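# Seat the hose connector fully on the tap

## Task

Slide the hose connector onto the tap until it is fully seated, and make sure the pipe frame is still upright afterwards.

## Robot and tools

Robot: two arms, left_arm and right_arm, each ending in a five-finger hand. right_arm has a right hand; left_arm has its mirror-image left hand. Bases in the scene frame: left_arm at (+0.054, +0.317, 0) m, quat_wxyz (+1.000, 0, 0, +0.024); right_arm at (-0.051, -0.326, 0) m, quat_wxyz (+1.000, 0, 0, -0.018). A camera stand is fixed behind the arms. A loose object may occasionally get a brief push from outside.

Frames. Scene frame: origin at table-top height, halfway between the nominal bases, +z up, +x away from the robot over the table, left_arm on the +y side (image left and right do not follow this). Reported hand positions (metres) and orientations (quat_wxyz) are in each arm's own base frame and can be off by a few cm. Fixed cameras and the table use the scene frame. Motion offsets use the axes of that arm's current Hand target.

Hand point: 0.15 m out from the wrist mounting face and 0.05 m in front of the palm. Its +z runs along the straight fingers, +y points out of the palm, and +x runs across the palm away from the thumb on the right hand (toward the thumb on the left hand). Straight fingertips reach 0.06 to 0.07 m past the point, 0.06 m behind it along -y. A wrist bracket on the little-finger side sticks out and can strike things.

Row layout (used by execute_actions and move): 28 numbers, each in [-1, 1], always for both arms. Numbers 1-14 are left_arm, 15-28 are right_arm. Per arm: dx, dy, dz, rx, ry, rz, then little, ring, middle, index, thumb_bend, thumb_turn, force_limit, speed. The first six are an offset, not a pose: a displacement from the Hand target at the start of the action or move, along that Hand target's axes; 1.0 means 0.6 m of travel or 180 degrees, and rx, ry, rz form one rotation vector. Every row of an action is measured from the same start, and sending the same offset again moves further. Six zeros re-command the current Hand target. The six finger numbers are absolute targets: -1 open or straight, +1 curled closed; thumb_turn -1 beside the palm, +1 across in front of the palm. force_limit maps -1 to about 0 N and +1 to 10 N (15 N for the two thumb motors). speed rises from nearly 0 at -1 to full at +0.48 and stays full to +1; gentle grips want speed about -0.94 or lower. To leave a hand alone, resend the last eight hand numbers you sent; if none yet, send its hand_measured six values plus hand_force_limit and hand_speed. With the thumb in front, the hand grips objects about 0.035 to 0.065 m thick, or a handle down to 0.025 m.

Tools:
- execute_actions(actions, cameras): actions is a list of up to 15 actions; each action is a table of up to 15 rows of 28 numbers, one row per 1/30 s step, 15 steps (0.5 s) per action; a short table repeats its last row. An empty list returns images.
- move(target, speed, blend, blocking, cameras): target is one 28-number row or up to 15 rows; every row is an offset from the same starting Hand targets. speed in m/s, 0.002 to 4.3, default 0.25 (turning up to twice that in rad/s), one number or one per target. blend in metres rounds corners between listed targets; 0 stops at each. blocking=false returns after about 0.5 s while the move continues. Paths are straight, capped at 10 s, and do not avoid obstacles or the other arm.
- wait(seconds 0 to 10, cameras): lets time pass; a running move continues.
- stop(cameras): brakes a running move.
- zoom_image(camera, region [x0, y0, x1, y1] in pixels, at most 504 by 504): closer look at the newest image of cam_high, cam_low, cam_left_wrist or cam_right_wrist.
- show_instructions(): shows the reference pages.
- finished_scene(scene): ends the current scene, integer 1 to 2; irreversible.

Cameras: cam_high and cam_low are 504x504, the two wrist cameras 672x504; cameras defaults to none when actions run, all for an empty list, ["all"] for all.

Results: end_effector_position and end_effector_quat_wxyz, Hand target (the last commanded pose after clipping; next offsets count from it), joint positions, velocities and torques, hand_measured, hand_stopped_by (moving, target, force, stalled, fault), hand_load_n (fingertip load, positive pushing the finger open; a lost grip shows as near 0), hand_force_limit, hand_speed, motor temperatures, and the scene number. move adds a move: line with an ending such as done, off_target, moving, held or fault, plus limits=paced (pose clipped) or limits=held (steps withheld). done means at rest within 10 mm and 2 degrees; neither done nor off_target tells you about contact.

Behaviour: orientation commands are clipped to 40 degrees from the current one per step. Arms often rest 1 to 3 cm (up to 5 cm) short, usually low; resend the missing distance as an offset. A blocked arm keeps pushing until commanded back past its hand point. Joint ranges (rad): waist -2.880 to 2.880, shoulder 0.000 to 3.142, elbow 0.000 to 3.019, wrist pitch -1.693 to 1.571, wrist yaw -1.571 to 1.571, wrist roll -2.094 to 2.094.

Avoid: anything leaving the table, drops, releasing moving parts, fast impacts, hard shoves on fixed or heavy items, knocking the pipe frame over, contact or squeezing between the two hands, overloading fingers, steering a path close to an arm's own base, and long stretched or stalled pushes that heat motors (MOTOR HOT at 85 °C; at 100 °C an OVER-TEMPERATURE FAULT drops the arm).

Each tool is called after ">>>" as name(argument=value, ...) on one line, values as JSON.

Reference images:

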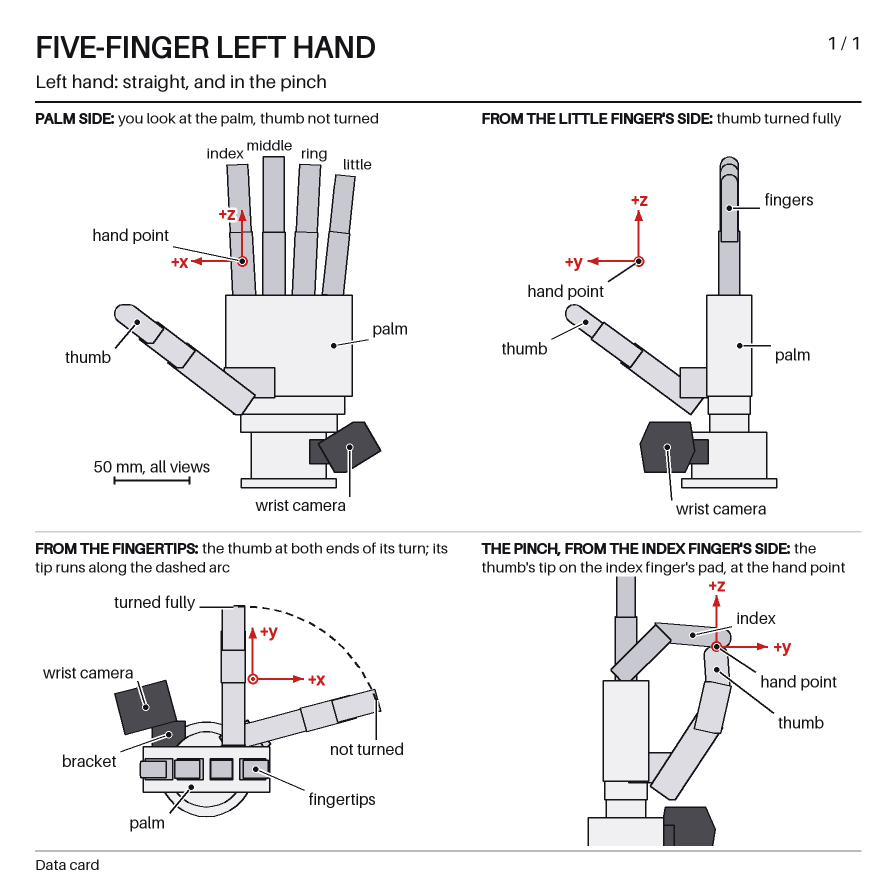

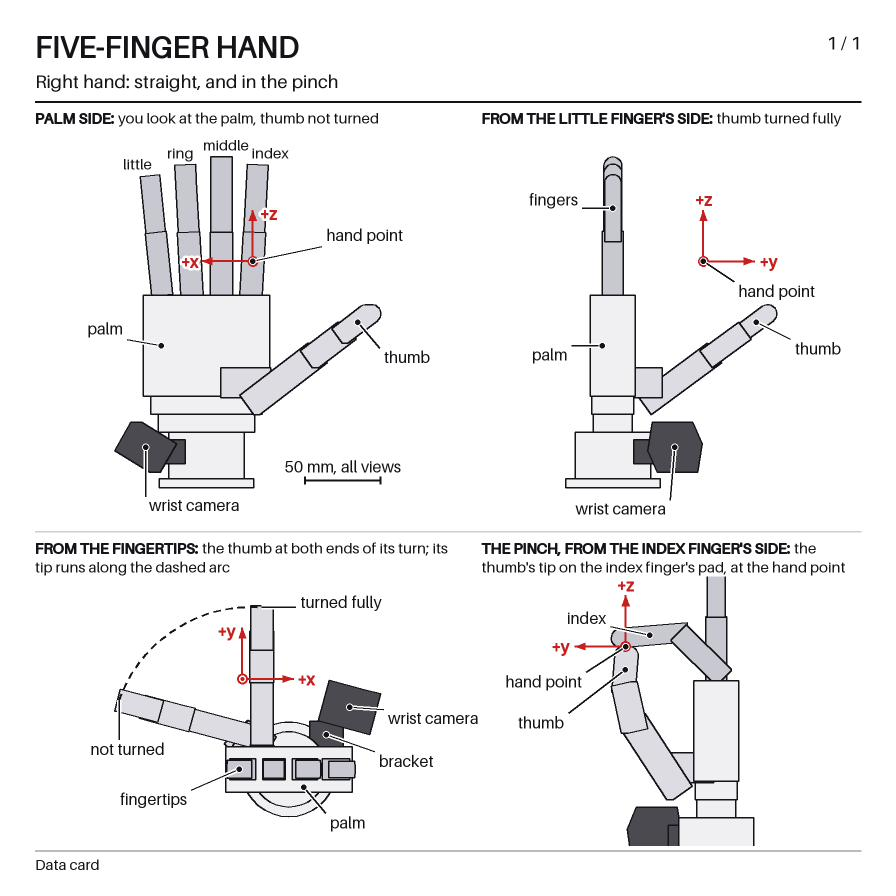

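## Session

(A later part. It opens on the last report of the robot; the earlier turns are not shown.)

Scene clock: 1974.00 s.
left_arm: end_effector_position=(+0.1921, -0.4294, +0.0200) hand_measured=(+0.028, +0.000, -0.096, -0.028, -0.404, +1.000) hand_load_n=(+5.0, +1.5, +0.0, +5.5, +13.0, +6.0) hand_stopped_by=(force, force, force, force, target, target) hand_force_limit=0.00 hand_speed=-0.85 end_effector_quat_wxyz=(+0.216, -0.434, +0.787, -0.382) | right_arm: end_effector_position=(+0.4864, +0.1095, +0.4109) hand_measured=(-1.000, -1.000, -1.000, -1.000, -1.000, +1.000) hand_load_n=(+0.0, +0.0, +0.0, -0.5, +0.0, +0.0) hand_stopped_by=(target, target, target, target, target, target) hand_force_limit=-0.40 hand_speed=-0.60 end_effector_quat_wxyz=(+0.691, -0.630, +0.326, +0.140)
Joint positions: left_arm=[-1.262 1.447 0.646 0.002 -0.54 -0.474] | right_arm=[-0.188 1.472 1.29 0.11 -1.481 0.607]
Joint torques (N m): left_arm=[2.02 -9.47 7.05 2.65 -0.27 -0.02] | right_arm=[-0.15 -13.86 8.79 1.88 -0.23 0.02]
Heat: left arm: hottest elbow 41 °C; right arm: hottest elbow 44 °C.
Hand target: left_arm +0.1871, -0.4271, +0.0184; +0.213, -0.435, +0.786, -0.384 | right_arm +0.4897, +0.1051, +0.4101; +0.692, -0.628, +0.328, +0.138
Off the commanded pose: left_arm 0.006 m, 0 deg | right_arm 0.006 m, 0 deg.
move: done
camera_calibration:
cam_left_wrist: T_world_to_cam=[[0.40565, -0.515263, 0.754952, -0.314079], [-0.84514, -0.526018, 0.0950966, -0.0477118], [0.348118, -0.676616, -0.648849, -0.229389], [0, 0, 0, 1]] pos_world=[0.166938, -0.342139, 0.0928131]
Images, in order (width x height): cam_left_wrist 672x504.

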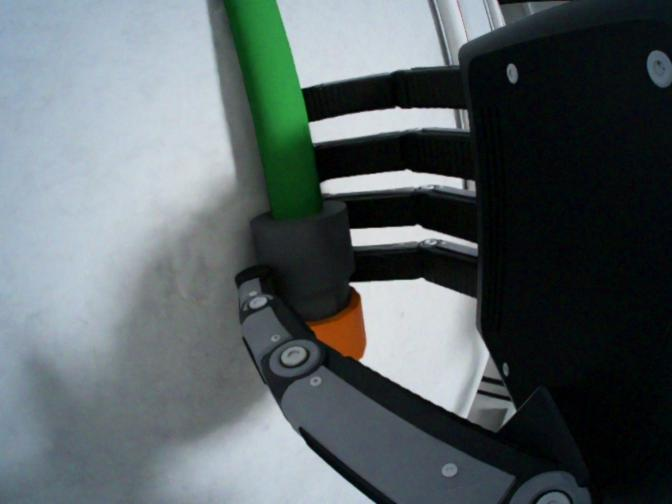

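>>> move(target=[[0,-0.051,-0.0427,0,0,0,0.5,0.5,0.5,0.5,-0.4,1,0.0,-0.85,0,0,0,0,0,0,-1,-1,-1,-1,-1,1,-0.4,-0.6]], speed=0.05, cameras=["cam_left_wrist"])

>>> zoom_image(camera="cam_left_wrist", region=[180, 150, 420, 390])

Scene clock: 1983.70 s.
left_arm: end_effector_position=(+0.1850, -0.4122, +0.0402) hand_measured=(+0.028, +0.000, -0.096, -0.028, -0.404, +1.000) hand_load_n=(+4.5, +1.5, +0.0, +5.5, +13.0, +5.0) hand_stopped_by=(force, force, force, force, target, target) hand_force_limit=0.00 hand_speed=-0.85 end_effector_quat_wxyz=(+0.218, -0.431, +0.795, -0.367) | right_arm: end_effector_position=(+0.4864, +0.1095, +0.4109) hand_measured=(-1.000, -1.000, -1.000, -1.000, -1.000, +1.000) hand_load_n=(+0.0, +0.0, +0.0, +0.0, +0.0, +0.0) hand_stopped_by=(target, target, target, target, target, target) hand_force_limit=-0.40 hand_speed=-0.60 end_effector_quat_wxyz=(+0.691, -0.630, +0.326, +0.140)
Joint positions: left_arm=[-1.265 1.356 0.646 -0.123 -0.54 -0.476] | right_arm=[-0.188 1.472 1.29 0.11 -1.481 0.607]
Joint torques (N m): left_arm=[2.02 -9.23 11.54 1.8 -0.37 -0.02] | right_arm=[-0.03 -13.86 8.81 1.89 -0.22 0.02]
Heat: left arm: hottest elbow 40 °C; right arm: hottest elbow 44 °C.
Hand target: left_arm +0.1860, -0.4263, +0.0583; +0.213, -0.435, +0.786, -0.384 | right_arm +0.4897, +0.1051, +0.4101; +0.692, -0.628, +0.328, +0.138
Off the commanded pose: left_arm 0.023 m, 2 deg | right_arm 0.006 m, 0 deg.
move: off_target (left_arm)
camera_calibration:
cam_left_wrist: T_world_to_cam=[[0.412761, -0.539814, 0.733641, -0.328223], [-0.845382, -0.526872, 0.0879549, -0.0465635], [0.339055, -0.656511, -0.673821, -0.191197], [0, 0, 0, 1]] pos_world=[0.16094, -0.327235, 0.116061]
Images, in order (width x height): cam_left_wrist 672x504.

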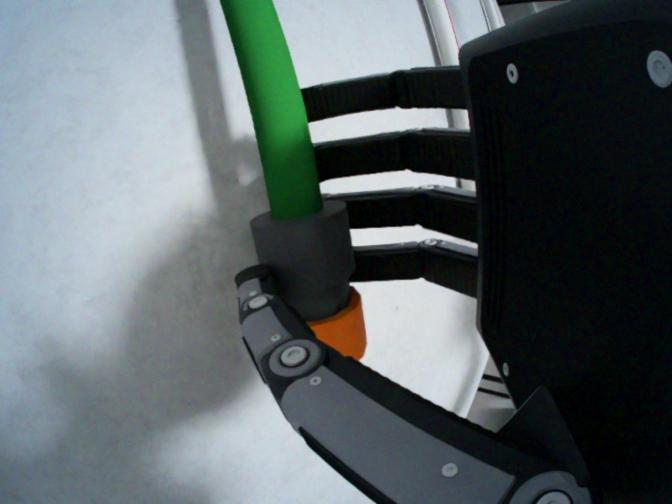

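Scaled by 2.100 from the camera's 672x504 image, which has a finer 960x720 frame.

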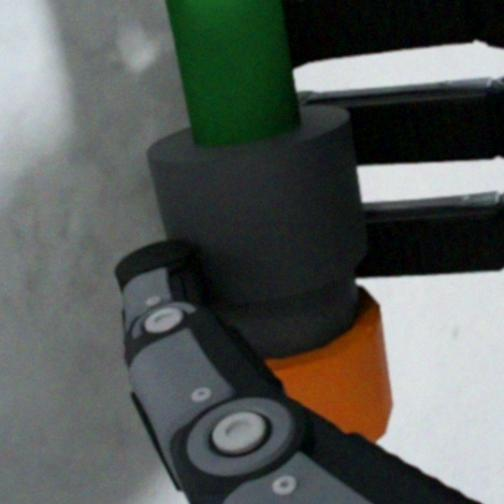

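>>> move(target=[[0,0,0,0,0,0,0.7,0.7,0.7,0.5,-0.4,1,0.0,-0.85,0,0,0,0,0,0,-1,-1,-1,-1,-1,1,-0.4,-0.6],[0,0,0,0,0,0,0.71,0.71,0.71,0.71,0.88,1,0.2,-0.85,0,0,0,0,0,0,-1,-1,-1,-1,-1,1,-0.4,-0.6]], speed=0.05, cameras=["cam_left_wrist"])

>>> zoom_image(camera="cam_left_wrist", region=[180, 150, 420, 390])

Scene clock: 1991.47 s.
left_arm: end_effector_position=(+0.1848, -0.4122, +0.0402) hand_measured=(+0.148, +0.088, -0.034, -0.004, -0.406, +1.000) hand_load_n=(+4.0, +9.0, +0.0, +9.0, +24.5, +11.5) hand_stopped_by=(force, force, force, force, force, target) hand_force_limit=0.20 hand_speed=-0.85 end_effector_quat_wxyz=(+0.218, -0.431, +0.795, -0.367) | right_arm: end_effector_position=(+0.4864, +0.1095, +0.4109) hand_measured=(-1.000, -1.000, -1.000, -1.000, -1.000, +1.000) hand_load_n=(+0.0, +0.0, +0.0, +0.0, +0.0, +0.0) hand_stopped_by=(target, target, target, target, target, target) hand_force_limit=-0.40 hand_speed=-0.60 end_effector_quat_wxyz=(+0.691, -0.630, +0.326, +0.140)
Joint positions: left_arm=[-1.265 1.356 0.646 -0.123 -0.54 -0.476] | right_arm=[-0.188 1.472 1.29 0.11 -1.481 0.607]
Joint torques (N m): left_arm=[2.14 -9.23 11.56 1.77 -0.37 -0.01] | right_arm=[-0.15 -13.92 8.8 1.87 -0.23 0.01]
Heat: left arm: hottest elbow 40 °C; right arm: hottest elbow 44 °C.
Hand target: left_arm +0.1859, -0.4263, +0.0583; +0.213, -0.435, +0.786, -0.384 | right_arm +0.4897, +0.1051, +0.4101; +0.692, -0.628, +0.328, +0.138
Off the commanded pose: left_arm 0.023 m, 2 deg | right_arm 0.006 m, 0 deg.
move: off_target (left_arm); target 2's new numbers were sent with left_arm's hand 0.023 m and 2 deg from that target
camera_calibration:
cam_left_wrist: T_world_to_cam=[[0.412923, -0.539931, 0.733464, -0.328184], [-0.84541, -0.526794, 0.0881523, -0.0467255], [0.338788, -0.656477, -0.673988, -0.191056], [0, 0, 0, 1]] pos_world=[0.16074, -0.327235, 0.116061]
Images, in order (width x height): cam_left_wrist 672x504.

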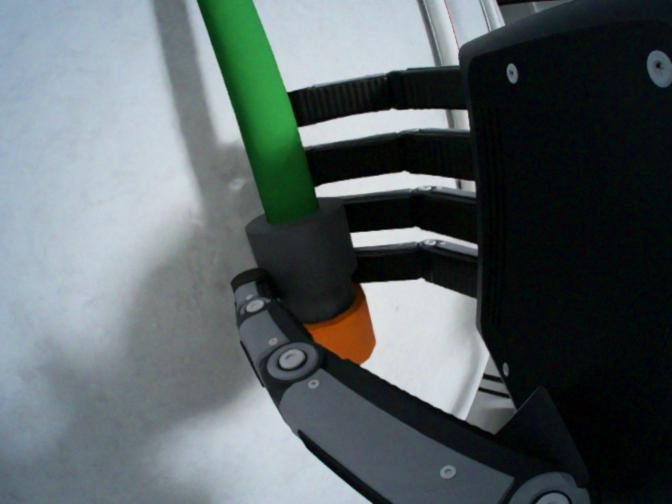

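Scaled by 2.100 from the camera's 672x504 image, which has a finer 960x720 frame.

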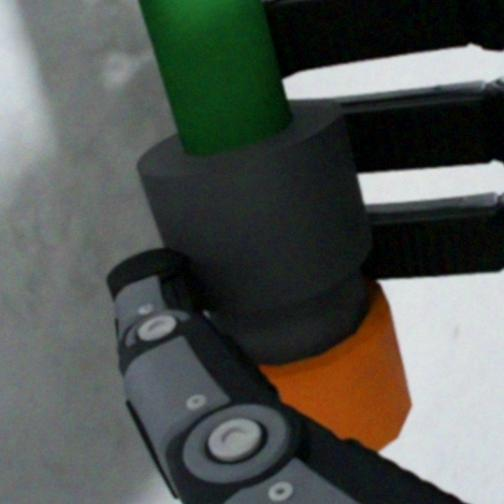

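>>> move(target=[[0,0,0,0.0556,0,0,0.7,0.7,0.7,0.7,0.87,1,-0.5,-0.85,0,0,0,0,0,0,-1,-1,-1,-1,-1,1,-0.4,-0.6],[0,0,0,0.0556,0,0,0.1,0.04,-0.05,-0.03,0.87,1,-0.5,-0.85,0,0,0,0,0,0,-1,-1,-1,-1,-1,1,-0.4,-0.6]], speed=0.05, cameras=["cam_left_wrist"])

Scene clock: 2096.17 s.
left_arm: end_effector_position=(+0.1889, -0.4255, +0.0557) hand_measured=(+0.100, +0.040, -0.050, -0.032, -0.406, +1.000) hand_load_n=(+1.5, +1.5, +2.5, +5.0, +11.5, +2.5) hand_stopped_by=(target, target, force, force, force, target) hand_force_limit=-0.50 hand_speed=-0.85 end_effector_quat_wxyz=(+0.251, -0.420, +0.751, -0.444) | right_arm: end_effector_position=(+0.4864, +0.1095, +0.4109) hand_measured=(-1.000, -1.000, -1.000, -1.000, -1.000, +1.000) hand_load_n=(+0.0, +0.0, +0.0, +0.0, +0.0, -0.5) hand_stopped_by=(target, target, target, target, target, target) hand_force_limit=-0.40 hand_speed=-0.60 end_effector_quat_wxyz=(+0.691, -0.630, +0.326, +0.140)
Joint positions: left_arm=[-1.317 1.351 0.573 0.126 -0.657 -0.432] | right_arm=[-0.188 1.472 1.29 0.11 -1.481 0.607]
Joint torques (N m): left_arm=[1.96 -8.23 7.8 3.29 -0.39 0.18] | right_arm=[-0.15 -13.98 8.8 1.85 -0.22 0.03]
Heat: left arm: hottest elbow 43 °C; right arm: hottest elbow 44 °C.
Hand target: left_arm +0.1859, -0.4263, +0.0583; +0.250, -0.415, +0.750, -0.451 | right_arm +0.4897, +0.1051, +0.4101; +0.692, -0.628, +0.328, +0.138
Off the commanded pose: left_arm 0.004 m, 1 deg | right_arm 0.006 m, 0 deg.
move: done
camera_calibration:
cam_left_wrist: T_world_to_cam=[[0.302441, -0.440579, 0.845233, -0.291516], [-0.848818, -0.527914, 0.0285479, -0.0481206], [0.433633, -0.726083, -0.533634, -0.246138], [0, 0, 0, 1]] pos_world=[0.154054, -0.332556, 0.116425]
Images, in order (width x height): cam_left_wrist 672x504.

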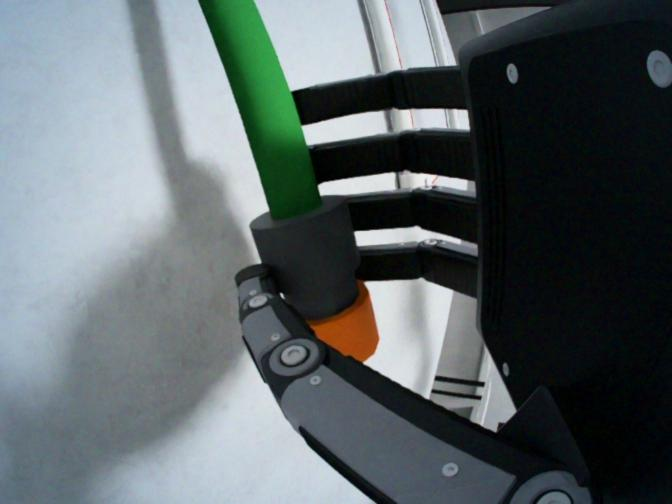

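>>> move(target=[[0,0.065,0.0375,0,0,0,0.1,0.04,-0.05,-0.03,0.87,1,-0.5,-0.85,0,0,0,0,0,0,-1,-1,-1,-1,-1,1,-0.4,-0.6]], speed=0.05, cameras=["cam_left_wrist"])

Scene clock: 2103.67 s.
left_arm: end_effector_position=(+0.1904, -0.4296, +0.0233) hand_measured=(+0.100, +0.040, -0.050, -0.032, -0.406, +1.000) hand_load_n=(+1.0, +1.5, +2.5, +5.0, +10.5, +3.0) hand_stopped_by=(target, target, force, force, force, target) hand_force_limit=-0.50 hand_speed=-0.85 end_effector_quat_wxyz=(+0.250, -0.418, +0.746, -0.455) | right_arm: end_effector_position=(+0.4864, +0.1095, +0.4109) hand_measured=(-1.000, -1.000, -1.000, -1.000, -1.000, +1.000) hand_load_n=(-0.5, +0.0, +0.0, +0.0, +0.0, -0.5) hand_stopped_by=(target, target, target, target, target, target) hand_force_limit=-0.40 hand_speed=-0.60 end_effector_quat_wxyz=(+0.691, -0.630, +0.326, +0.140)
Joint positions: left_arm=[-1.317 1.459 0.533 0.306 -0.657 -0.42] | right_arm=[-0.188 1.472 1.29 0.11 -1.481 0.607]
Joint torques (N m): left_arm=[2.26 -6.53 6.65 3.33 -0.26 0.11] | right_arm=[0.03 -13.98 8.81 1.88 -0.21 0.02]
Heat: left arm: hottest elbow 42 °C; right arm: hottest elbow 44 °C.
Hand target: left_arm +0.1873, -0.4270, +0.0132; +0.250, -0.415, +0.750, -0.451 | right_arm +0.4897, +0.1051, +0.4101; +0.692, -0.628, +0.328, +0.138
Off the commanded pose: left_arm 0.011 m, 1 deg | right_arm 0.006 m, 0 deg.
move: off_target (left_arm)
camera_calibration:
cam_left_wrist: T_world_to_cam=[[0.288882, -0.423737, 0.858484, -0.256895], [-0.852035, -0.522696, 0.0287158, -0.0453249], [0.436558, -0.739754, -0.512036, -0.273899], [0, 0, 0, 1]] pos_world=[0.155167, -0.335165, 0.0815957]
Images, in order (width x height): cam_left_wrist 672x504.

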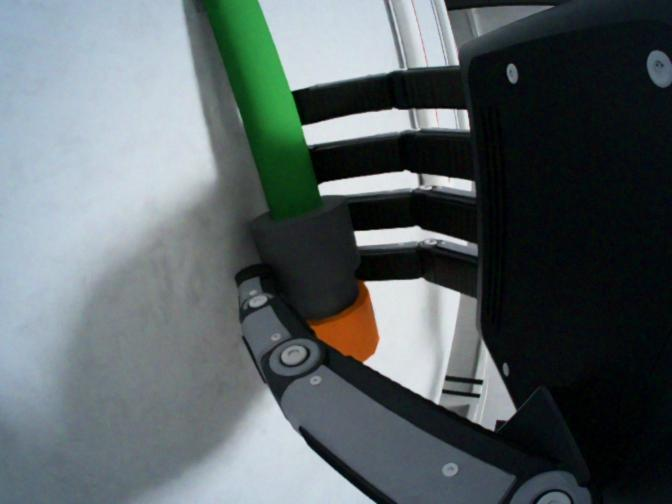

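>>> move(target=[[0,0.0202,0.0117,0,0,0,0.1,0.04,-0.05,-0.03,0.87,1,-0.5,-0.85,0,0,0,0,0,0,-1,-1,-1,-1,-1,1,-0.4,-0.6]], speed=0.05, cameras=["cam_left_wrist"])

Scene clock: 2109.73 s.
left_arm: end_effector_position=(+0.1926, -0.4327, +0.0176) hand_measured=(+0.100, +0.040, -0.050, -0.032, -0.406, +1.000) hand_load_n=(+1.5, +0.0, +1.5, +6.0, +10.5, +3.5) hand_stopped_by=(target, target, force, force, force, target) hand_force_limit=-0.50 hand_speed=-0.85 end_effector_quat_wxyz=(+0.253, -0.415, +0.742, -0.462) | right_arm: end_effector_position=(+0.4864, +0.1095, +0.4109) hand_measured=(-1.000, -1.000, -1.000, -1.000, -1.000, +1.000) hand_load_n=(+0.0, -0.5, +0.0, +0.0, +0.0, +0.0) hand_stopped_by=(target, target, target, target, target, target) hand_force_limit=-0.40 hand_speed=-0.60 end_effector_quat_wxyz=(+0.691, -0.630, +0.326, +0.140)
Joint positions: left_arm=[-1.317 1.492 0.527 0.365 -0.662 -0.408] | right_arm=[-0.188 1.472 1.29 0.11 -1.481 0.607]
Joint torques (N m): left_arm=[2.26 -5.66 6.04 3.15 0.01 -0.02] | right_arm=[-0.09 -13.8 8.8 1.87 -0.21 0.02]
Heat: left arm: hottest elbow 42 °C; right arm: hottest elbow 44 °C.
Hand target: left_arm +0.1878, -0.4274, -0.0007; +0.250, -0.415, +0.750, -0.451 | right_arm +0.4897, +0.1051, +0.4101; +0.692, -0.628, +0.328, +0.138
Off the commanded pose: left_arm 0.020 m, 2 deg | right_arm 0.006 m, 0 deg.
move: off_target (left_arm)
camera_calibration:
cam_left_wrist: T_world_to_cam=[[0.276506, -0.414854, 0.866857, -0.247871], [-0.852891, -0.521607, 0.0224241, -0.0440361], [0.442856, -0.745535, -0.498053, -0.284049], [0, 0, 0, 1]] pos_world=[0.156773, -0.337569, 0.0743849]
Images, in order (width x height): cam_left_wrist 672x504.

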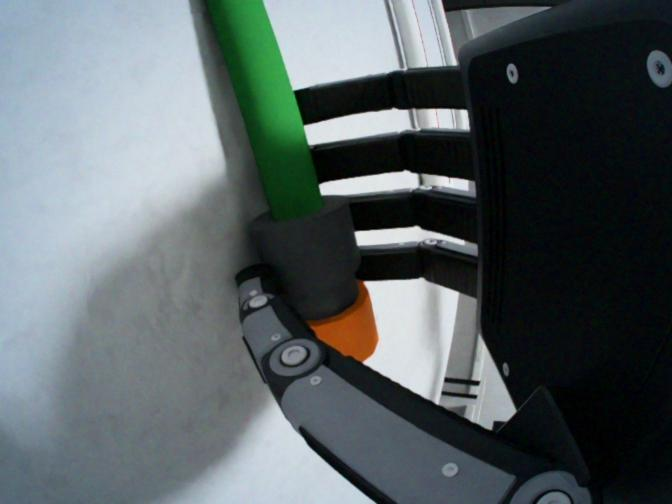

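>>> move(target=[[0,0,0,0,0,0,-0.15,-0.15,-0.2,-0.15,-0.41,1,-0.5,-0.7,0,0,0,0,0,0,-1,-1,-1,-1,-1,1,-0.4,-0.6],[0,0.008,0.005,0,0,0,-0.15,-0.15,-0.2,-0.15,-0.41,1,-0.5,-0.7,0,0,0,0,0,0,-1,-1,-1,-1,-1,1,-0.4,-0.6]], speed=0.05, cameras=["cam_left_wrist"])

Scene clock: 2120.37 s.
left_arm: end_effector_position=(+0.1923, -0.4352, +0.0137) hand_measured=(-0.150, -0.150, -0.200, -0.150, -0.410, +1.000) hand_load_n=(+0.0, +0.0, -1.0, +0.0, +0.5, +0.0) hand_stopped_by=(target, target, target, target, target, target) hand_force_limit=-0.50 hand_speed=-0.70 end_effector_quat_wxyz=(+0.250, -0.415, +0.740, -0.466) | right_arm: end_effector_position=(+0.4864, +0.1095, +0.4109) hand_measured=(-1.000, -1.000, -1.000, -1.000, -1.000, +1.000) hand_load_n=(-0.5, +0.0, +0.0, +0.0, +0.0, +0.0) hand_stopped_by=(target, target, target, target, target, target) hand_force_limit=-0.40 hand_speed=-0.60 end_effector_quat_wxyz=(+0.691, -0.630, +0.326, +0.140)
Joint positions: left_arm=[-1.318 1.511 0.526 0.393 -0.659 -0.409] | right_arm=[-0.188 1.472 1.29 0.11 -1.481 0.607]
Joint torques (N m): left_arm=[2.43 -5.77 5.76 2.97 -0.09 0] | right_arm=[-0.09 -13.86 8.83 1.85 -0.24 0.03]
Heat: left arm: hottest elbow 41 °C; right arm: hottest elbow 44 °C.
Hand target: left_arm +0.1880, -0.4275, -0.0065; +0.250, -0.415, +0.750, -0.451 | right_arm +0.4897, +0.1051, +0.4101; +0.692, -0.628, +0.328, +0.138
Off the commanded pose: left_arm 0.022 m, 2 deg | right_arm 0.006 m, 0 deg.
move: off_target (left_arm)
camera_calibration:
cam_left_wrist: T_world_to_cam=[[0.27521, -0.409029, 0.870032, -0.242659], [-0.854549, -0.518696, 0.0264577, -0.0440038], [0.44046, -0.750766, -0.492285, -0.289695], [0, 0, 0, 1]] pos_world=[0.156778, -0.339573, 0.0696723]
Images, in order (width x height): cam_left_wrist 672x504.

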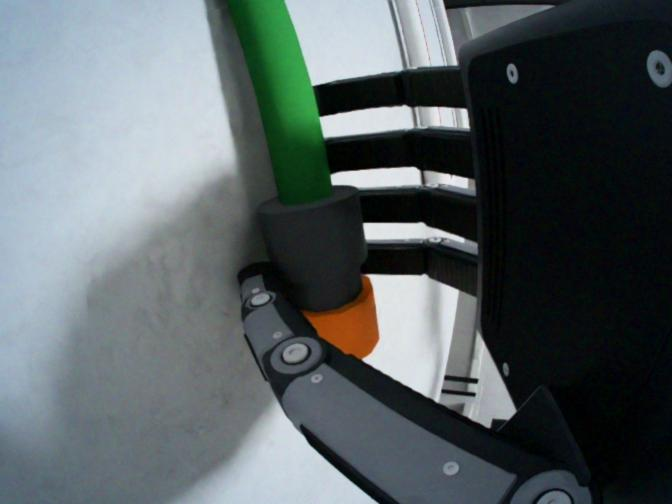

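>>> move(target=[[0,0,0,0,0,0,0.3,0.5,0.5,0.5,-0.41,1,0.0,-0.85,0,0,0,0,0,0,-1,-1,-1,-1,-1,1,-0.4,-0.6],[0,0,0,0,0,0,0.3,0.5,0.5,0.5,0.88,1,0.2,-0.85,0,0,0,0,0,0,-1,-1,-1,-1,-1,1,-0.4,-0.6]], speed=0.05, cameras=["cam_left_wrist"])

>>> zoom_image(camera="cam_left_wrist", region=[180, 150, 420, 390])

Scene clock: 2131.13 s.
left_arm: end_effector_position=(+0.1927, -0.4362, +0.0129) hand_measured=(+0.300, +0.500, +0.394, +0.500, -0.390, +1.000) hand_load_n=(+0.0, +0.5, +7.5, +0.0, +9.5, +1.0) hand_stopped_by=(target, target, force, target, force, target) hand_force_limit=0.20 hand_speed=-0.85 end_effector_quat_wxyz=(+0.250, -0.416, +0.739, -0.467) | right_arm: end_effector_position=(+0.4864, +0.1095, +0.4109) hand_measured=(-1.000, -1.000, -1.000, -1.000, -1.000, +1.000) hand_load_n=(+0.0, -0.5, -0.5, +0.0, +0.0, -0.5) hand_stopped_by=(target, target, target, target, target, target) hand_force_limit=-0.40 hand_speed=-0.60 end_effector_quat_wxyz=(+0.691, -0.630, +0.326, +0.140)
Joint positions: left_arm=[-1.317 1.517 0.526 0.402 -0.659 -0.41] | right_arm=[-0.188 1.472 1.29 0.11 -1.481 0.607]
Joint torques (N m): left_arm=[2.37 -6.18 5.74 2.54 -0.1 0] | right_arm=[-0.03 -13.86 8.81 1.88 -0.22 0.02]
Heat: left arm: hottest elbow 40 °C; right arm: hottest elbow 44 °C.
Hand target: left_arm +0.1881, -0.4275, -0.0065; +0.250, -0.415, +0.750, -0.451 | right_arm +0.4897, +0.1051, +0.4101; +0.692, -0.628, +0.328, +0.138
Off the commanded pose: left_arm 0.022 m, 2 deg | right_arm 0.006 m, 0 deg.
move: off_target (left_arm); target 2's new numbers were sent with left_arm's hand 0.022 m and 2 deg from that target
camera_calibration:
cam_left_wrist: T_world_to_cam=[[0.275226, -0.405463, 0.871694, -0.240854], [-0.85433, -0.518957, 0.0283536, -0.0444181], [0.440875, -0.752518, -0.48923, -0.291774], [0, 0, 0, 1]] pos_world=[0.156977, -0.340274, 0.0684659]
Images, in order (width x height): cam_left_wrist 672x504.

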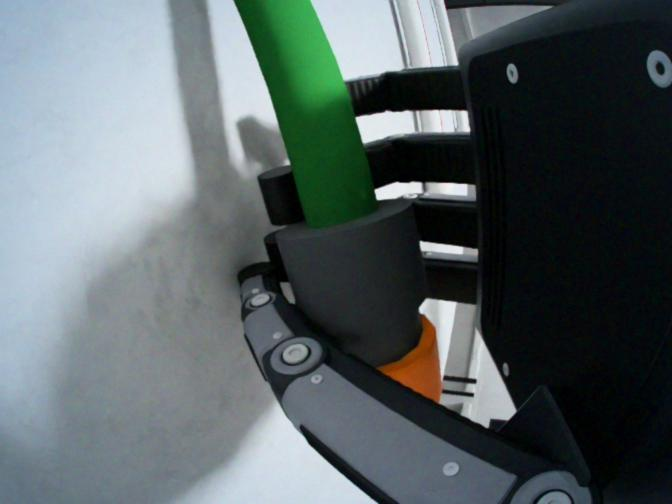

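Scaled by 2.100 from the camera's 672x504 image, which has a finer 960x720 frame.

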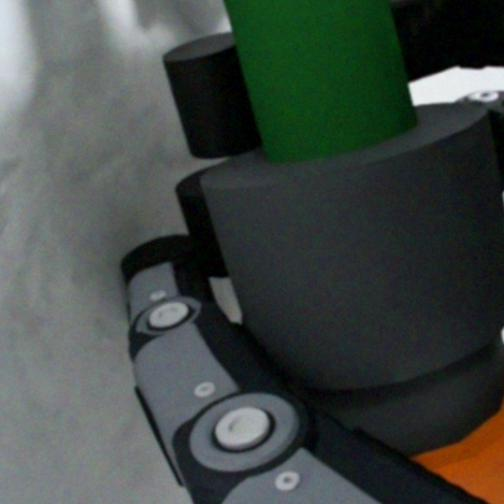

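>>> move(target=[[0,-0.072,-0.042,0,0,0,0.3,0.5,0.5,0.5,0.88,1,0.2,-0.85,0,0,0,0,0,0,-1,-1,-1,-1,-1,1,-0.4,-0.6],[0,-0.072,-0.042,0,0,0,0.5,0.75,0.75,0.75,0.88,1,0.1,-0.85,0,0,0,0,0,0,-1,-1,-1,-1,-1,1,-0.4,-0.6]], speed=0.05, cameras=["cam_left_wrist","cam_high"])

>>> zoom_image(camera="cam_left_wrist", region=[180, 150, 520, 490])

Scene clock: 2140.87 s.
left_arm: end_effector_position=(+0.1867, -0.4146, +0.0293) hand_measured=(+0.500, +0.750, +0.394, +0.750, -0.390, +1.000) hand_load_n=(+0.0, +0.5, +7.5, +0.0, +10.0, +1.0) hand_stopped_by=(target, target, force, target, force, target) hand_force_limit=0.10 hand_speed=-0.85 end_effector_quat_wxyz=(+0.256, -0.412, +0.757, -0.437) | right_arm: end_effector_position=(+0.4864, +0.1095, +0.4109) hand_measured=(-1.000, -1.000, -1.000, -1.000, -1.000, +1.000) hand_load_n=(+0.0, +0.0, +0.0, +0.0, +0.0, +0.0) hand_stopped_by=(target, target, target, target, target, target) hand_force_limit=-0.40 hand_speed=-0.60 end_effector_quat_wxyz=(+0.691, -0.630, +0.326, +0.140)
Joint positions: left_arm=[-1.317 1.398 0.526 0.211 -0.657 -0.413] | right_arm=[-0.188 1.472 1.29 0.11 -1.481 0.607]
Joint torques (N m): left_arm=[2.08 -8.82 9.91 2.04 -0.33 0.01] | right_arm=[0.09 -13.86 8.81 1.87 -0.24 0.02]
Heat: left arm: hottest elbow 40 °C; right arm: hottest elbow 44 °C.
Hand target: left_arm +0.1864, -0.4264, +0.0436; +0.250, -0.415, +0.750, -0.451 | right_arm +0.4897, +0.1051, +0.4101; +0.692, -0.628, +0.328, +0.138
Off the commanded pose: left_arm 0.018 m, 2 deg | right_arm 0.006 m, 0 deg.
move: off_target (left_arm); target 2's new numbers were sent with left_arm's hand 0.018 m and 2 deg from that target
camera_calibration:
cam_left_wrist: T_world_to_cam=[[0.293007, -0.462934, 0.836564, -0.270937], [-0.853735, -0.520593, 0.010938, -0.0391161], [0.430446, -0.717409, -0.54776, -0.246672], [0, 0, 0, 1]] pos_world=[0.152171, -0.322754, 0.0919664]
Images, in order (width x height): cam_high 504x504, cam_left_wrist 672x504.

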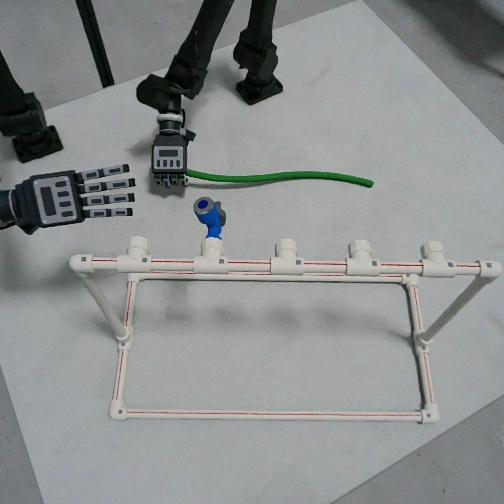

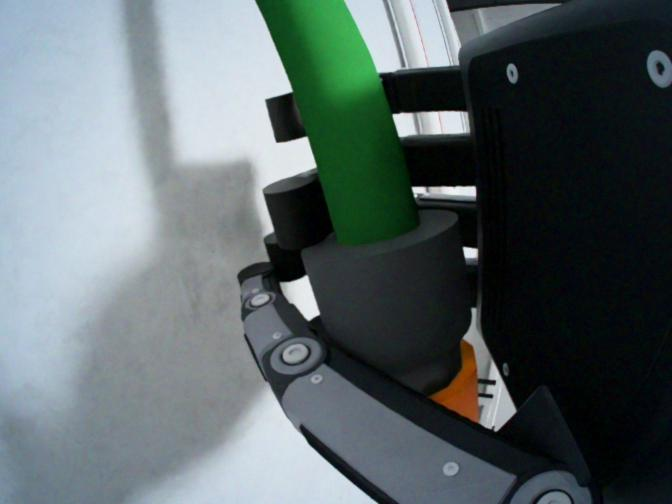

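Scaled by 1.482 from the camera's 672x504 image, which has a finer 960x720 frame.

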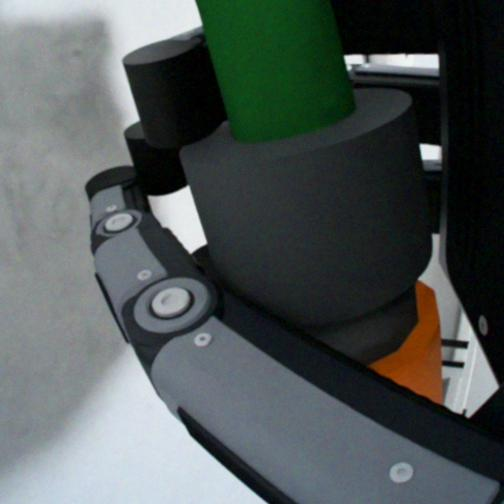

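>>> move(target=[[0,-0.17,-0.1,0,0,0,0.5,0.75,0.75,0.75,0.88,1,0.1,-0.85,0,0,0,0,0,0,-1,-1,-1,-1,-1,1,-0.4,-0.6],[0,-0.17,-0.1,-0.2778,0,0,0.5,0.75,0.75,0.75,0.88,1,0.1,-0.85,0,0,0,0,0,0,-1,-1,-1,-1,-1,1,-0.4,-0.6]], speed=0.12, cameras=["cam_left_wrist","cam_high","cam_low"])

>>> zoom_image(camera="cam_left_wrist", region=[180, 150, 520, 490])

Scene clock: 2178.00 s.
left_arm: end_effector_position=(+0.1711, -0.4089, +0.1501) hand_measured=(+0.500, +0.750, +0.394, +0.750, -0.390, +1.000) hand_load_n=(+0.0, +0.5, +7.5, +0.0, +10.0, +1.0) hand_stopped_by=(target, target, force, target, force, target) hand_force_limit=0.10 hand_speed=-0.85 end_effector_quat_wxyz=(+0.052, -0.482, +0.871, -0.081) | right_arm: end_effector_position=(+0.4864, +0.1095, +0.4109) hand_measured=(-1.000, -1.000, -1.000, -1.000, -1.000, +1.000) hand_load_n=(+0.0, +0.0, +0.0, +0.0, +0.0, +0.0) hand_stopped_by=(target, target, target, target, target, target) hand_force_limit=-0.40 hand_speed=-0.60 end_effector_quat_wxyz=(+0.691, -0.630, +0.326, +0.140)
Joint positions: left_arm=[-1.093 1.5 1.269 -1.18 -0.109 -0.524] | right_arm=[-0.188 1.472 1.29 0.11 -1.481 0.607]
Joint torques (N m): left_arm=[3.19 -9.82 15.05 0.83 0.07 0.16] | right_arm=[-0.15 -13.8 8.8 1.87 -0.23 0.02]
Heat: left arm: hottest elbow 41 °C; right arm: hottest elbow 44 °C.
Hand target: left_arm +0.1820, -0.4238, +0.1617; +0.051, -0.482, +0.870, -0.092 | right_arm +0.4897, +0.1051, +0.4101; +0.692, -0.628, +0.328, +0.138
Off the commanded pose: left_arm 0.022 m, 1 deg | right_arm 0.006 m, 0 deg.
move: off_target (left_arm)
camera_calibration:
cam_left_wrist: T_world_to_cam=[[0.700836, -0.694468, 0.162918, -0.428143], [-0.698512, -0.621846, 0.354102, -0.170266], [-0.144603, -0.361968, -0.920907, 0.130045], [0, 0, 0, 1]] pos_world=[0.19993, -0.356139, 0.249803]
Images, in order (width x height): cam_high 504x504, cam_low 504x504, cam_left_wrist 672x504.

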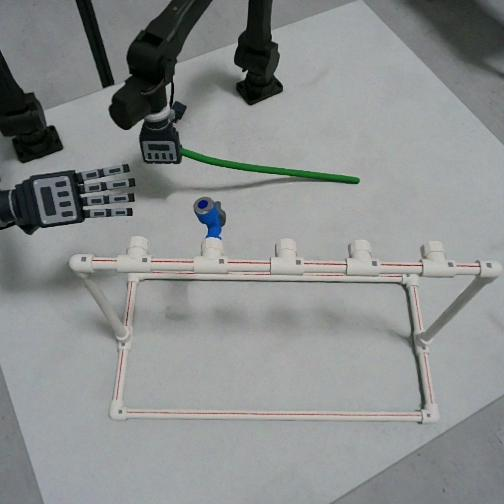

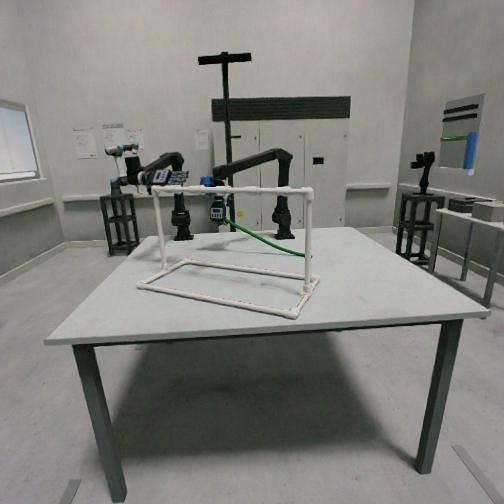

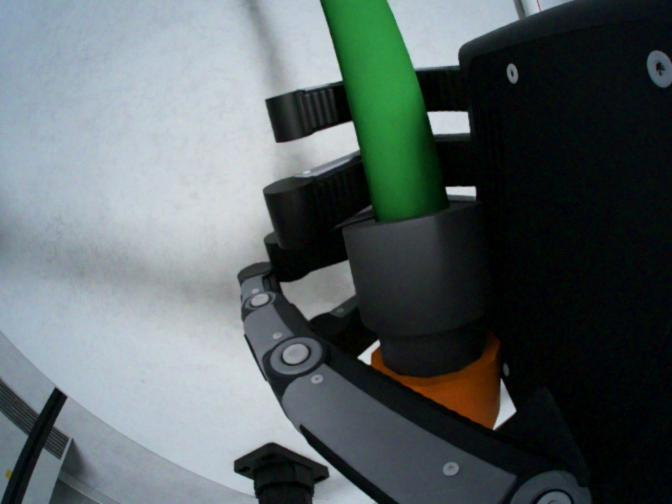

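Scaled by 1.482 from the camera's 672x504 image, which has a finer 960x720 frame.

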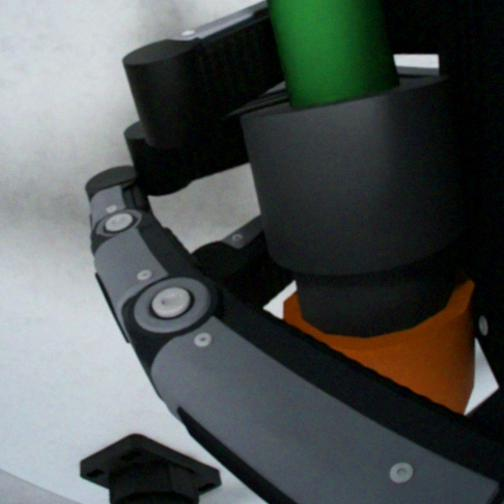

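>>> move(target=[[0,0,0,0,0,0,0.5,0.75,0.38,0.75,-0.5,1,0.1,-0.7,0,0,0,0,0,0,-1,-1,-1,-1,-1,1,-0.4,-0.6],[0,0,0,0,0,0,0.5,0.6,0.15,0.15,-0.5,1,0.1,-0.7,0,0,0,0,0,0,-1,-1,-1,-1,-1,1,-0.4,-0.6]], speed=0.12, cameras=["cam_left_wrist"])

Scene clock: 2190.53 s.
left_arm: end_effector_position=(+0.1708, -0.4090, +0.1502) hand_measured=(+0.500, +0.600, +0.150, +0.150, -0.500, +1.000) hand_load_n=(+0.5, +0.0, +0.0, +0.0, +0.0, +0.0) hand_stopped_by=(target, target, target, target, target, target) hand_force_limit=0.10 hand_speed=-0.70 end_effector_quat_wxyz=(+0.052, -0.482, +0.871, -0.081) | right_arm: end_effector_position=(+0.4864, +0.1095, +0.4109) hand_measured=(-1.000, -1.000, -1.000, -1.000, -1.000, +1.000) hand_load_n=(+0.0, +0.0, +0.0, +0.0, +0.0, +0.0) hand_stopped_by=(target, target, target, target, target, target) hand_force_limit=-0.40 hand_speed=-0.60 end_effector_quat_wxyz=(+0.691, -0.630, +0.326, +0.140)
Joint positions: left_arm=[-1.093 1.5 1.269 -1.181 -0.107 -0.524] | right_arm=[-0.188 1.472 1.29 0.11 -1.481 0.607]
Joint torques (N m): left_arm=[3.25 -9.88 15.06 0.72 0.03 0.16] | right_arm=[-0.09 -13.68 8.83 1.83 -0.22 0.02]
Heat: left arm: hottest elbow 44 °C; right arm: hottest elbow 44 °C.
Hand target: left_arm +0.1819, -0.4238, +0.1617; +0.051, -0.482, +0.870, -0.092 | right_arm +0.4897, +0.1051, +0.4101; +0.692, -0.628, +0.328, +0.138
Off the commanded pose: left_arm 0.022 m, 1 deg | right_arm 0.006 m, 0 deg.
move: off_target (left_arm); target 2's new numbers were sent with left_arm's hand 0.022 m and 1 deg from that target
camera_calibration:
cam_left_wrist: T_world_to_cam=[[0.700888, -0.694579, 0.162225, -0.427949], [-0.698231, -0.621667, 0.354968, -0.170544], [-0.145704, -0.362063, -0.920696, 0.130163], [0, 0, 0, 1]] pos_world=[0.19983, -0.356139, 0.249802]
Images, in order (width x height): cam_left_wrist 672x504.

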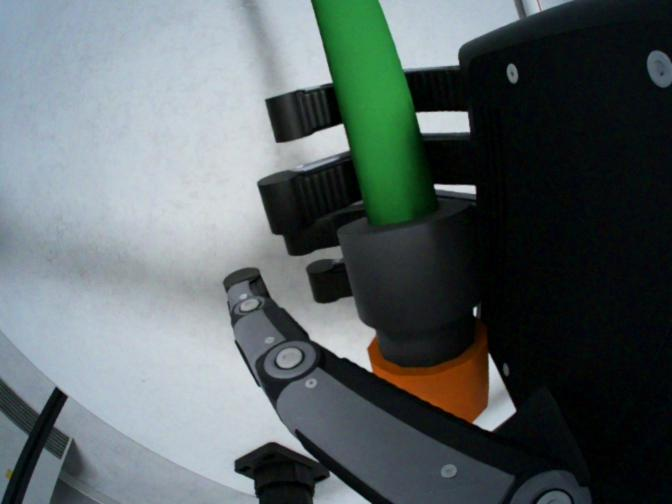

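>>> move(target=[[0,0,0,0,0,0,0.5,0.6,0.15,0.15,0.88,1,0.1,-0.6,0,0,0,0,0,0,-1,-1,-1,-1,-1,1,-0.4,-0.6]], speed=0.12, cameras=["cam_left_wrist"])

>>> zoom_image(camera="cam_left_wrist", region=[180, 150, 520, 490])

Scene clock: 2198.47 s.
left_arm: end_effector_position=(+0.1710, -0.4089, +0.1502) hand_measured=(+0.500, +0.600, +0.150, +0.150, +0.172, +1.000) hand_load_n=(+0.5, +0.0, +0.0, +0.0, +11.5, +1.0) hand_stopped_by=(target, target, target, target, force, target) hand_force_limit=0.10 hand_speed=-0.60 end_effector_quat_wxyz=(+0.052, -0.482, +0.871, -0.081) | right_arm: end_effector_position=(+0.4864, +0.1095, +0.4109) hand_measured=(-1.000, -1.000, -1.000, -1.000, -1.000, +1.000) hand_load_n=(+0.0, +0.0, +0.0, +0.0, +0.0, +0.0) hand_stopped_by=(target, target, target, target, target, target) hand_force_limit=-0.40 hand_speed=-0.60 end_effector_quat_wxyz=(+0.691, -0.630, +0.326, +0.140)
Joint positions: left_arm=[-1.093 1.5 1.269 -1.181 -0.107 -0.524] | right_arm=[-0.188 1.472 1.29 0.11 -1.481 0.607]
Joint torques (N m): left_arm=[3.14 -9.82 15.08 0.73 0.03 0.16] | right_arm=[-0.09 -13.92 8.79 1.91 -0.23 0.02]
Motor temperatures (°C): left_arm=[25 32 46 25 25 23] | right_arm=[23 34 44 23 24 25]
Heat: left arm: hottest elbow 46 °C; right arm: hottest elbow 44 °C.
Hand target: left_arm +0.1819, -0.4238, +0.1617; +0.051, -0.482, +0.870, -0.092 | right_arm +0.4897, +0.1051, +0.4101; +0.692, -0.628, +0.328, +0.138
Off the commanded pose: left_arm 0.022 m, 1 deg | right_arm 0.006 m, 0 deg.
move: off_target (left_arm)
camera_calibration:
cam_left_wrist: T_world_to_cam=[[0.701141, -0.694338, 0.162163, -0.427899], [-0.697997, -0.621934, 0.354963, -0.170553], [-0.145609, -0.362068, -0.920709, 0.130196], [0, 0, 0, 1]] pos_world=[0.19993, -0.356039, 0.249802]
Images, in order (width x height): cam_left_wrist 672x504.

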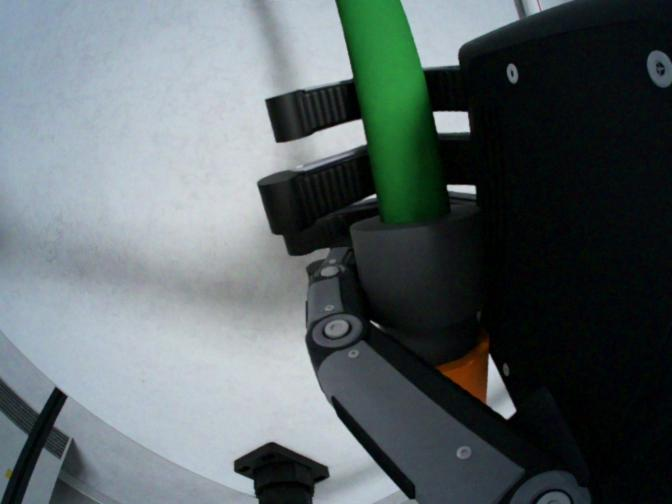

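Scaled by 1.482 from the camera's 672x504 image, which has a finer 960x720 frame.

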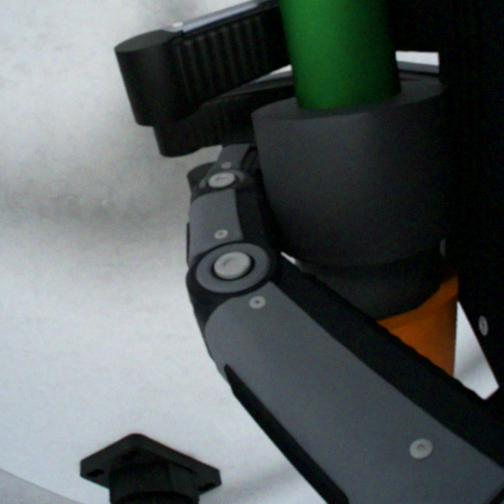

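>>> move(target=[[0,0,0,0,0,0,0.5,0.7,0.75,0.75,0.88,1,0.1,-0.8,0,0,0,0,0,0,-1,-1,-1,-1,-1,1,-0.4,-0.6],[0,0,0,0,0,0,0.5,0.72,0.77,0.77,0.9,1,0.35,-0.8,0,0,0,0,0,0,-1,-1,-1,-1,-1,1,-0.4,-0.6]], speed=0.12, cameras=["cam_left_wrist"])

>>> zoom_image(camera="cam_left_wrist", region=[180, 150, 520, 490])

Scene clock: 2214.90 s.
left_arm: end_effector_position=(+0.1710, -0.4089, +0.1502) hand_measured=(+0.500, +0.720, +0.238, +0.274, +0.172, +1.000) hand_load_n=(+0.0, +1.5, +10.0, +8.5, +12.5, -2.5) hand_stopped_by=(target, target, force, force, force, target) hand_force_limit=0.35 hand_speed=-0.80 end_effector_quat_wxyz=(+0.052, -0.482, +0.871, -0.081) | right_arm: end_effector_position=(+0.4864, +0.1095, +0.4109) hand_measured=(-1.000, -1.000, -1.000, -1.000, -1.000, +1.000) hand_load_n=(+0.0, +0.0, +0.0, +0.0, +0.0, -0.5) hand_stopped_by=(target, target, target, target, target, target) hand_force_limit=-0.40 hand_speed=-0.60 end_effector_quat_wxyz=(+0.691, -0.630, +0.326, +0.140)
Joint positions: left_arm=[-1.093 1.5 1.269 -1.181 -0.107 -0.524] | right_arm=[-0.188 1.472 1.29 0.11 -1.481 0.607]
Joint torques (N m): left_arm=[3.08 -9.82 15.06 0.73 0.02 0.15] | right_arm=[-0.09 -13.8 8.8 1.89 -0.22 0.01]
Heat: left arm: hottest elbow 48 °C; right arm: hottest elbow 44 °C.
Hand target: left_arm +0.1819, -0.4238, +0.1617; +0.051, -0.482, +0.870, -0.092 | right_arm +0.4897, +0.1051, +0.4101; +0.692, -0.628, +0.328, +0.138
Off the commanded pose: left_arm 0.022 m, 1 deg | right_arm 0.006 m, 0 deg.
move: off_target (left_arm); target 2's new numbers were sent with left_arm's hand 0.022 m and 1 deg from that target
camera_calibration:
cam_left_wrist: T_world_to_cam=[[0.701141, -0.694338, 0.162163, -0.427899], [-0.697997, -0.621934, 0.354963, -0.170553], [-0.145609, -0.362068, -0.920709, 0.130196], [0, 0, 0, 1]] pos_world=[0.19993, -0.356039, 0.249802]
Images, in order (width x height): cam_left_wrist 672x504.

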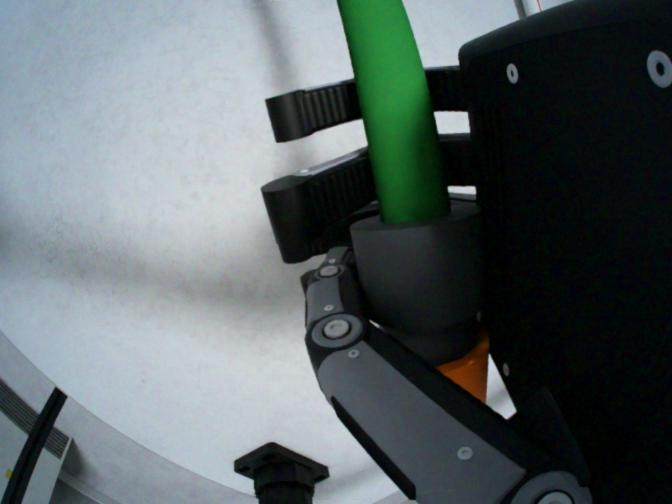

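Scaled by 1.482 from the camera's 672x504 image, which has a finer 960x720 frame.

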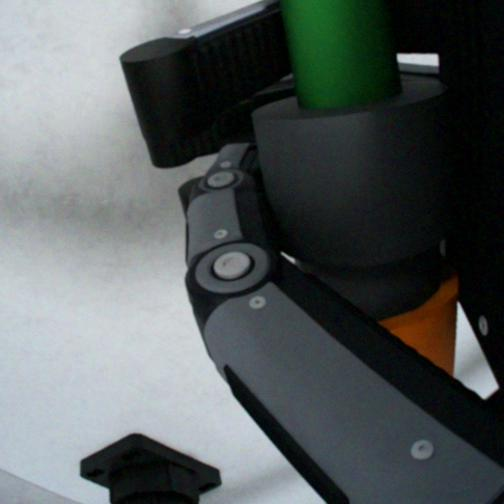

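>>> execute_actions(actions=[], cameras=["cam_right_wrist", "cam_high"])

Scene clock: 2255.57 s.
left_arm: end_effector_position=(+0.1710, -0.4089, +0.1502) hand_measured=(+0.500, +0.720, +0.238, +0.274, +0.172, +1.000) hand_load_n=(+0.0, +1.0, +10.0, +8.5, +13.0, -2.5) hand_stopped_by=(target, target, force, force, force, target) hand_force_limit=0.35 hand_speed=-0.80 end_effector_quat_wxyz=(+0.052, -0.482, +0.871, -0.081) | right_arm: end_effector_position=(+0.4864, +0.1095, +0.4109) hand_measured=(-1.000, -1.000, -1.000, -1.000, -1.000, +1.000) hand_load_n=(+0.0, +0.0, +0.0, +0.0, +0.0, +0.0) hand_stopped_by=(target, target, target, target, target, target) hand_force_limit=-0.40 hand_speed=-0.60 end_effector_quat_wxyz=(+0.691, -0.630, +0.326, +0.140)
Joint positions: left_arm=[-1.093 1.5 1.269 -1.181 -0.107 -0.524] | right_arm=[-0.188 1.472 1.29 0.11 -1.481 0.607]
Joint velocities: within noise
Joint torques (N m): left_arm=[3.19 -9.82 15.06 0.73 0.02 0.15] | right_arm=[0.03 -13.8 8.81 1.84 -0.23 0.03]
Motor temperatures (°C): left_arm=[25 33 51 25 25 23] | right_arm=[23 34 44 23 24 25]
Heat: left arm: hottest elbow 51 °C; right arm: hottest elbow 44 °C.
Hand target: left_arm +0.1819, -0.4238, +0.1617; +0.051, -0.482, +0.870, -0.092 | right_arm +0.4897, +0.1051, +0.4101; +0.692, -0.628, +0.328, +0.138
Off the commanded pose: left_arm 0.022 m, 1 deg | right_arm 0.006 m, 0 deg.
camera_calibration:
cam_right_wrist: T_world_to_cam=[[-0.385905, 0.0774406, -0.919283, 0.552684], [-0.864765, -0.377456, 0.331222, 0.311847], [-0.321338, 0.922784, 0.21263, 0.0781499], [0, 0, 0, 1]] pos_world=[0.508071, 0.00279285, 0.388165]
Images, in order (width x height): cam_high 504x504, cam_right_wrist 672x504.

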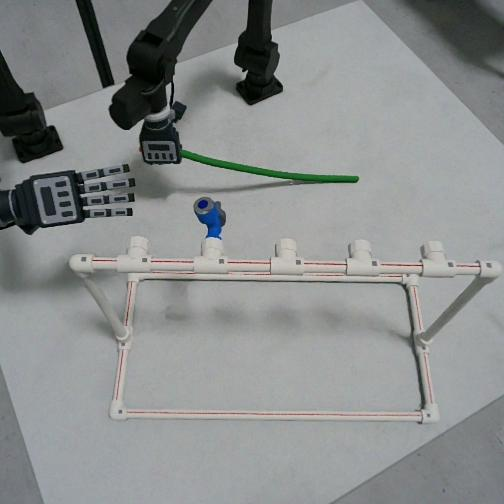

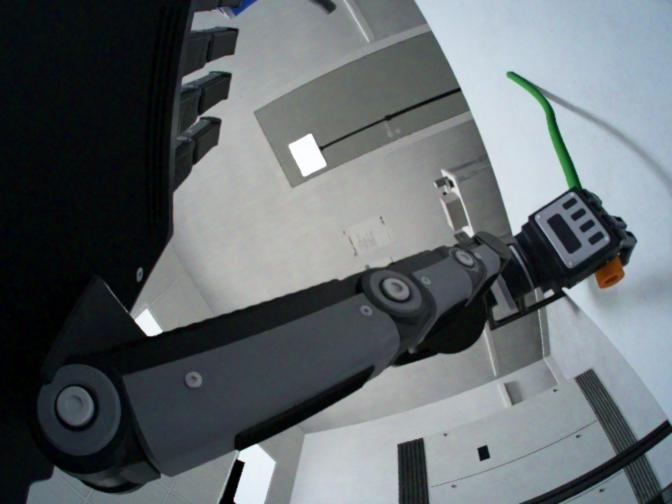

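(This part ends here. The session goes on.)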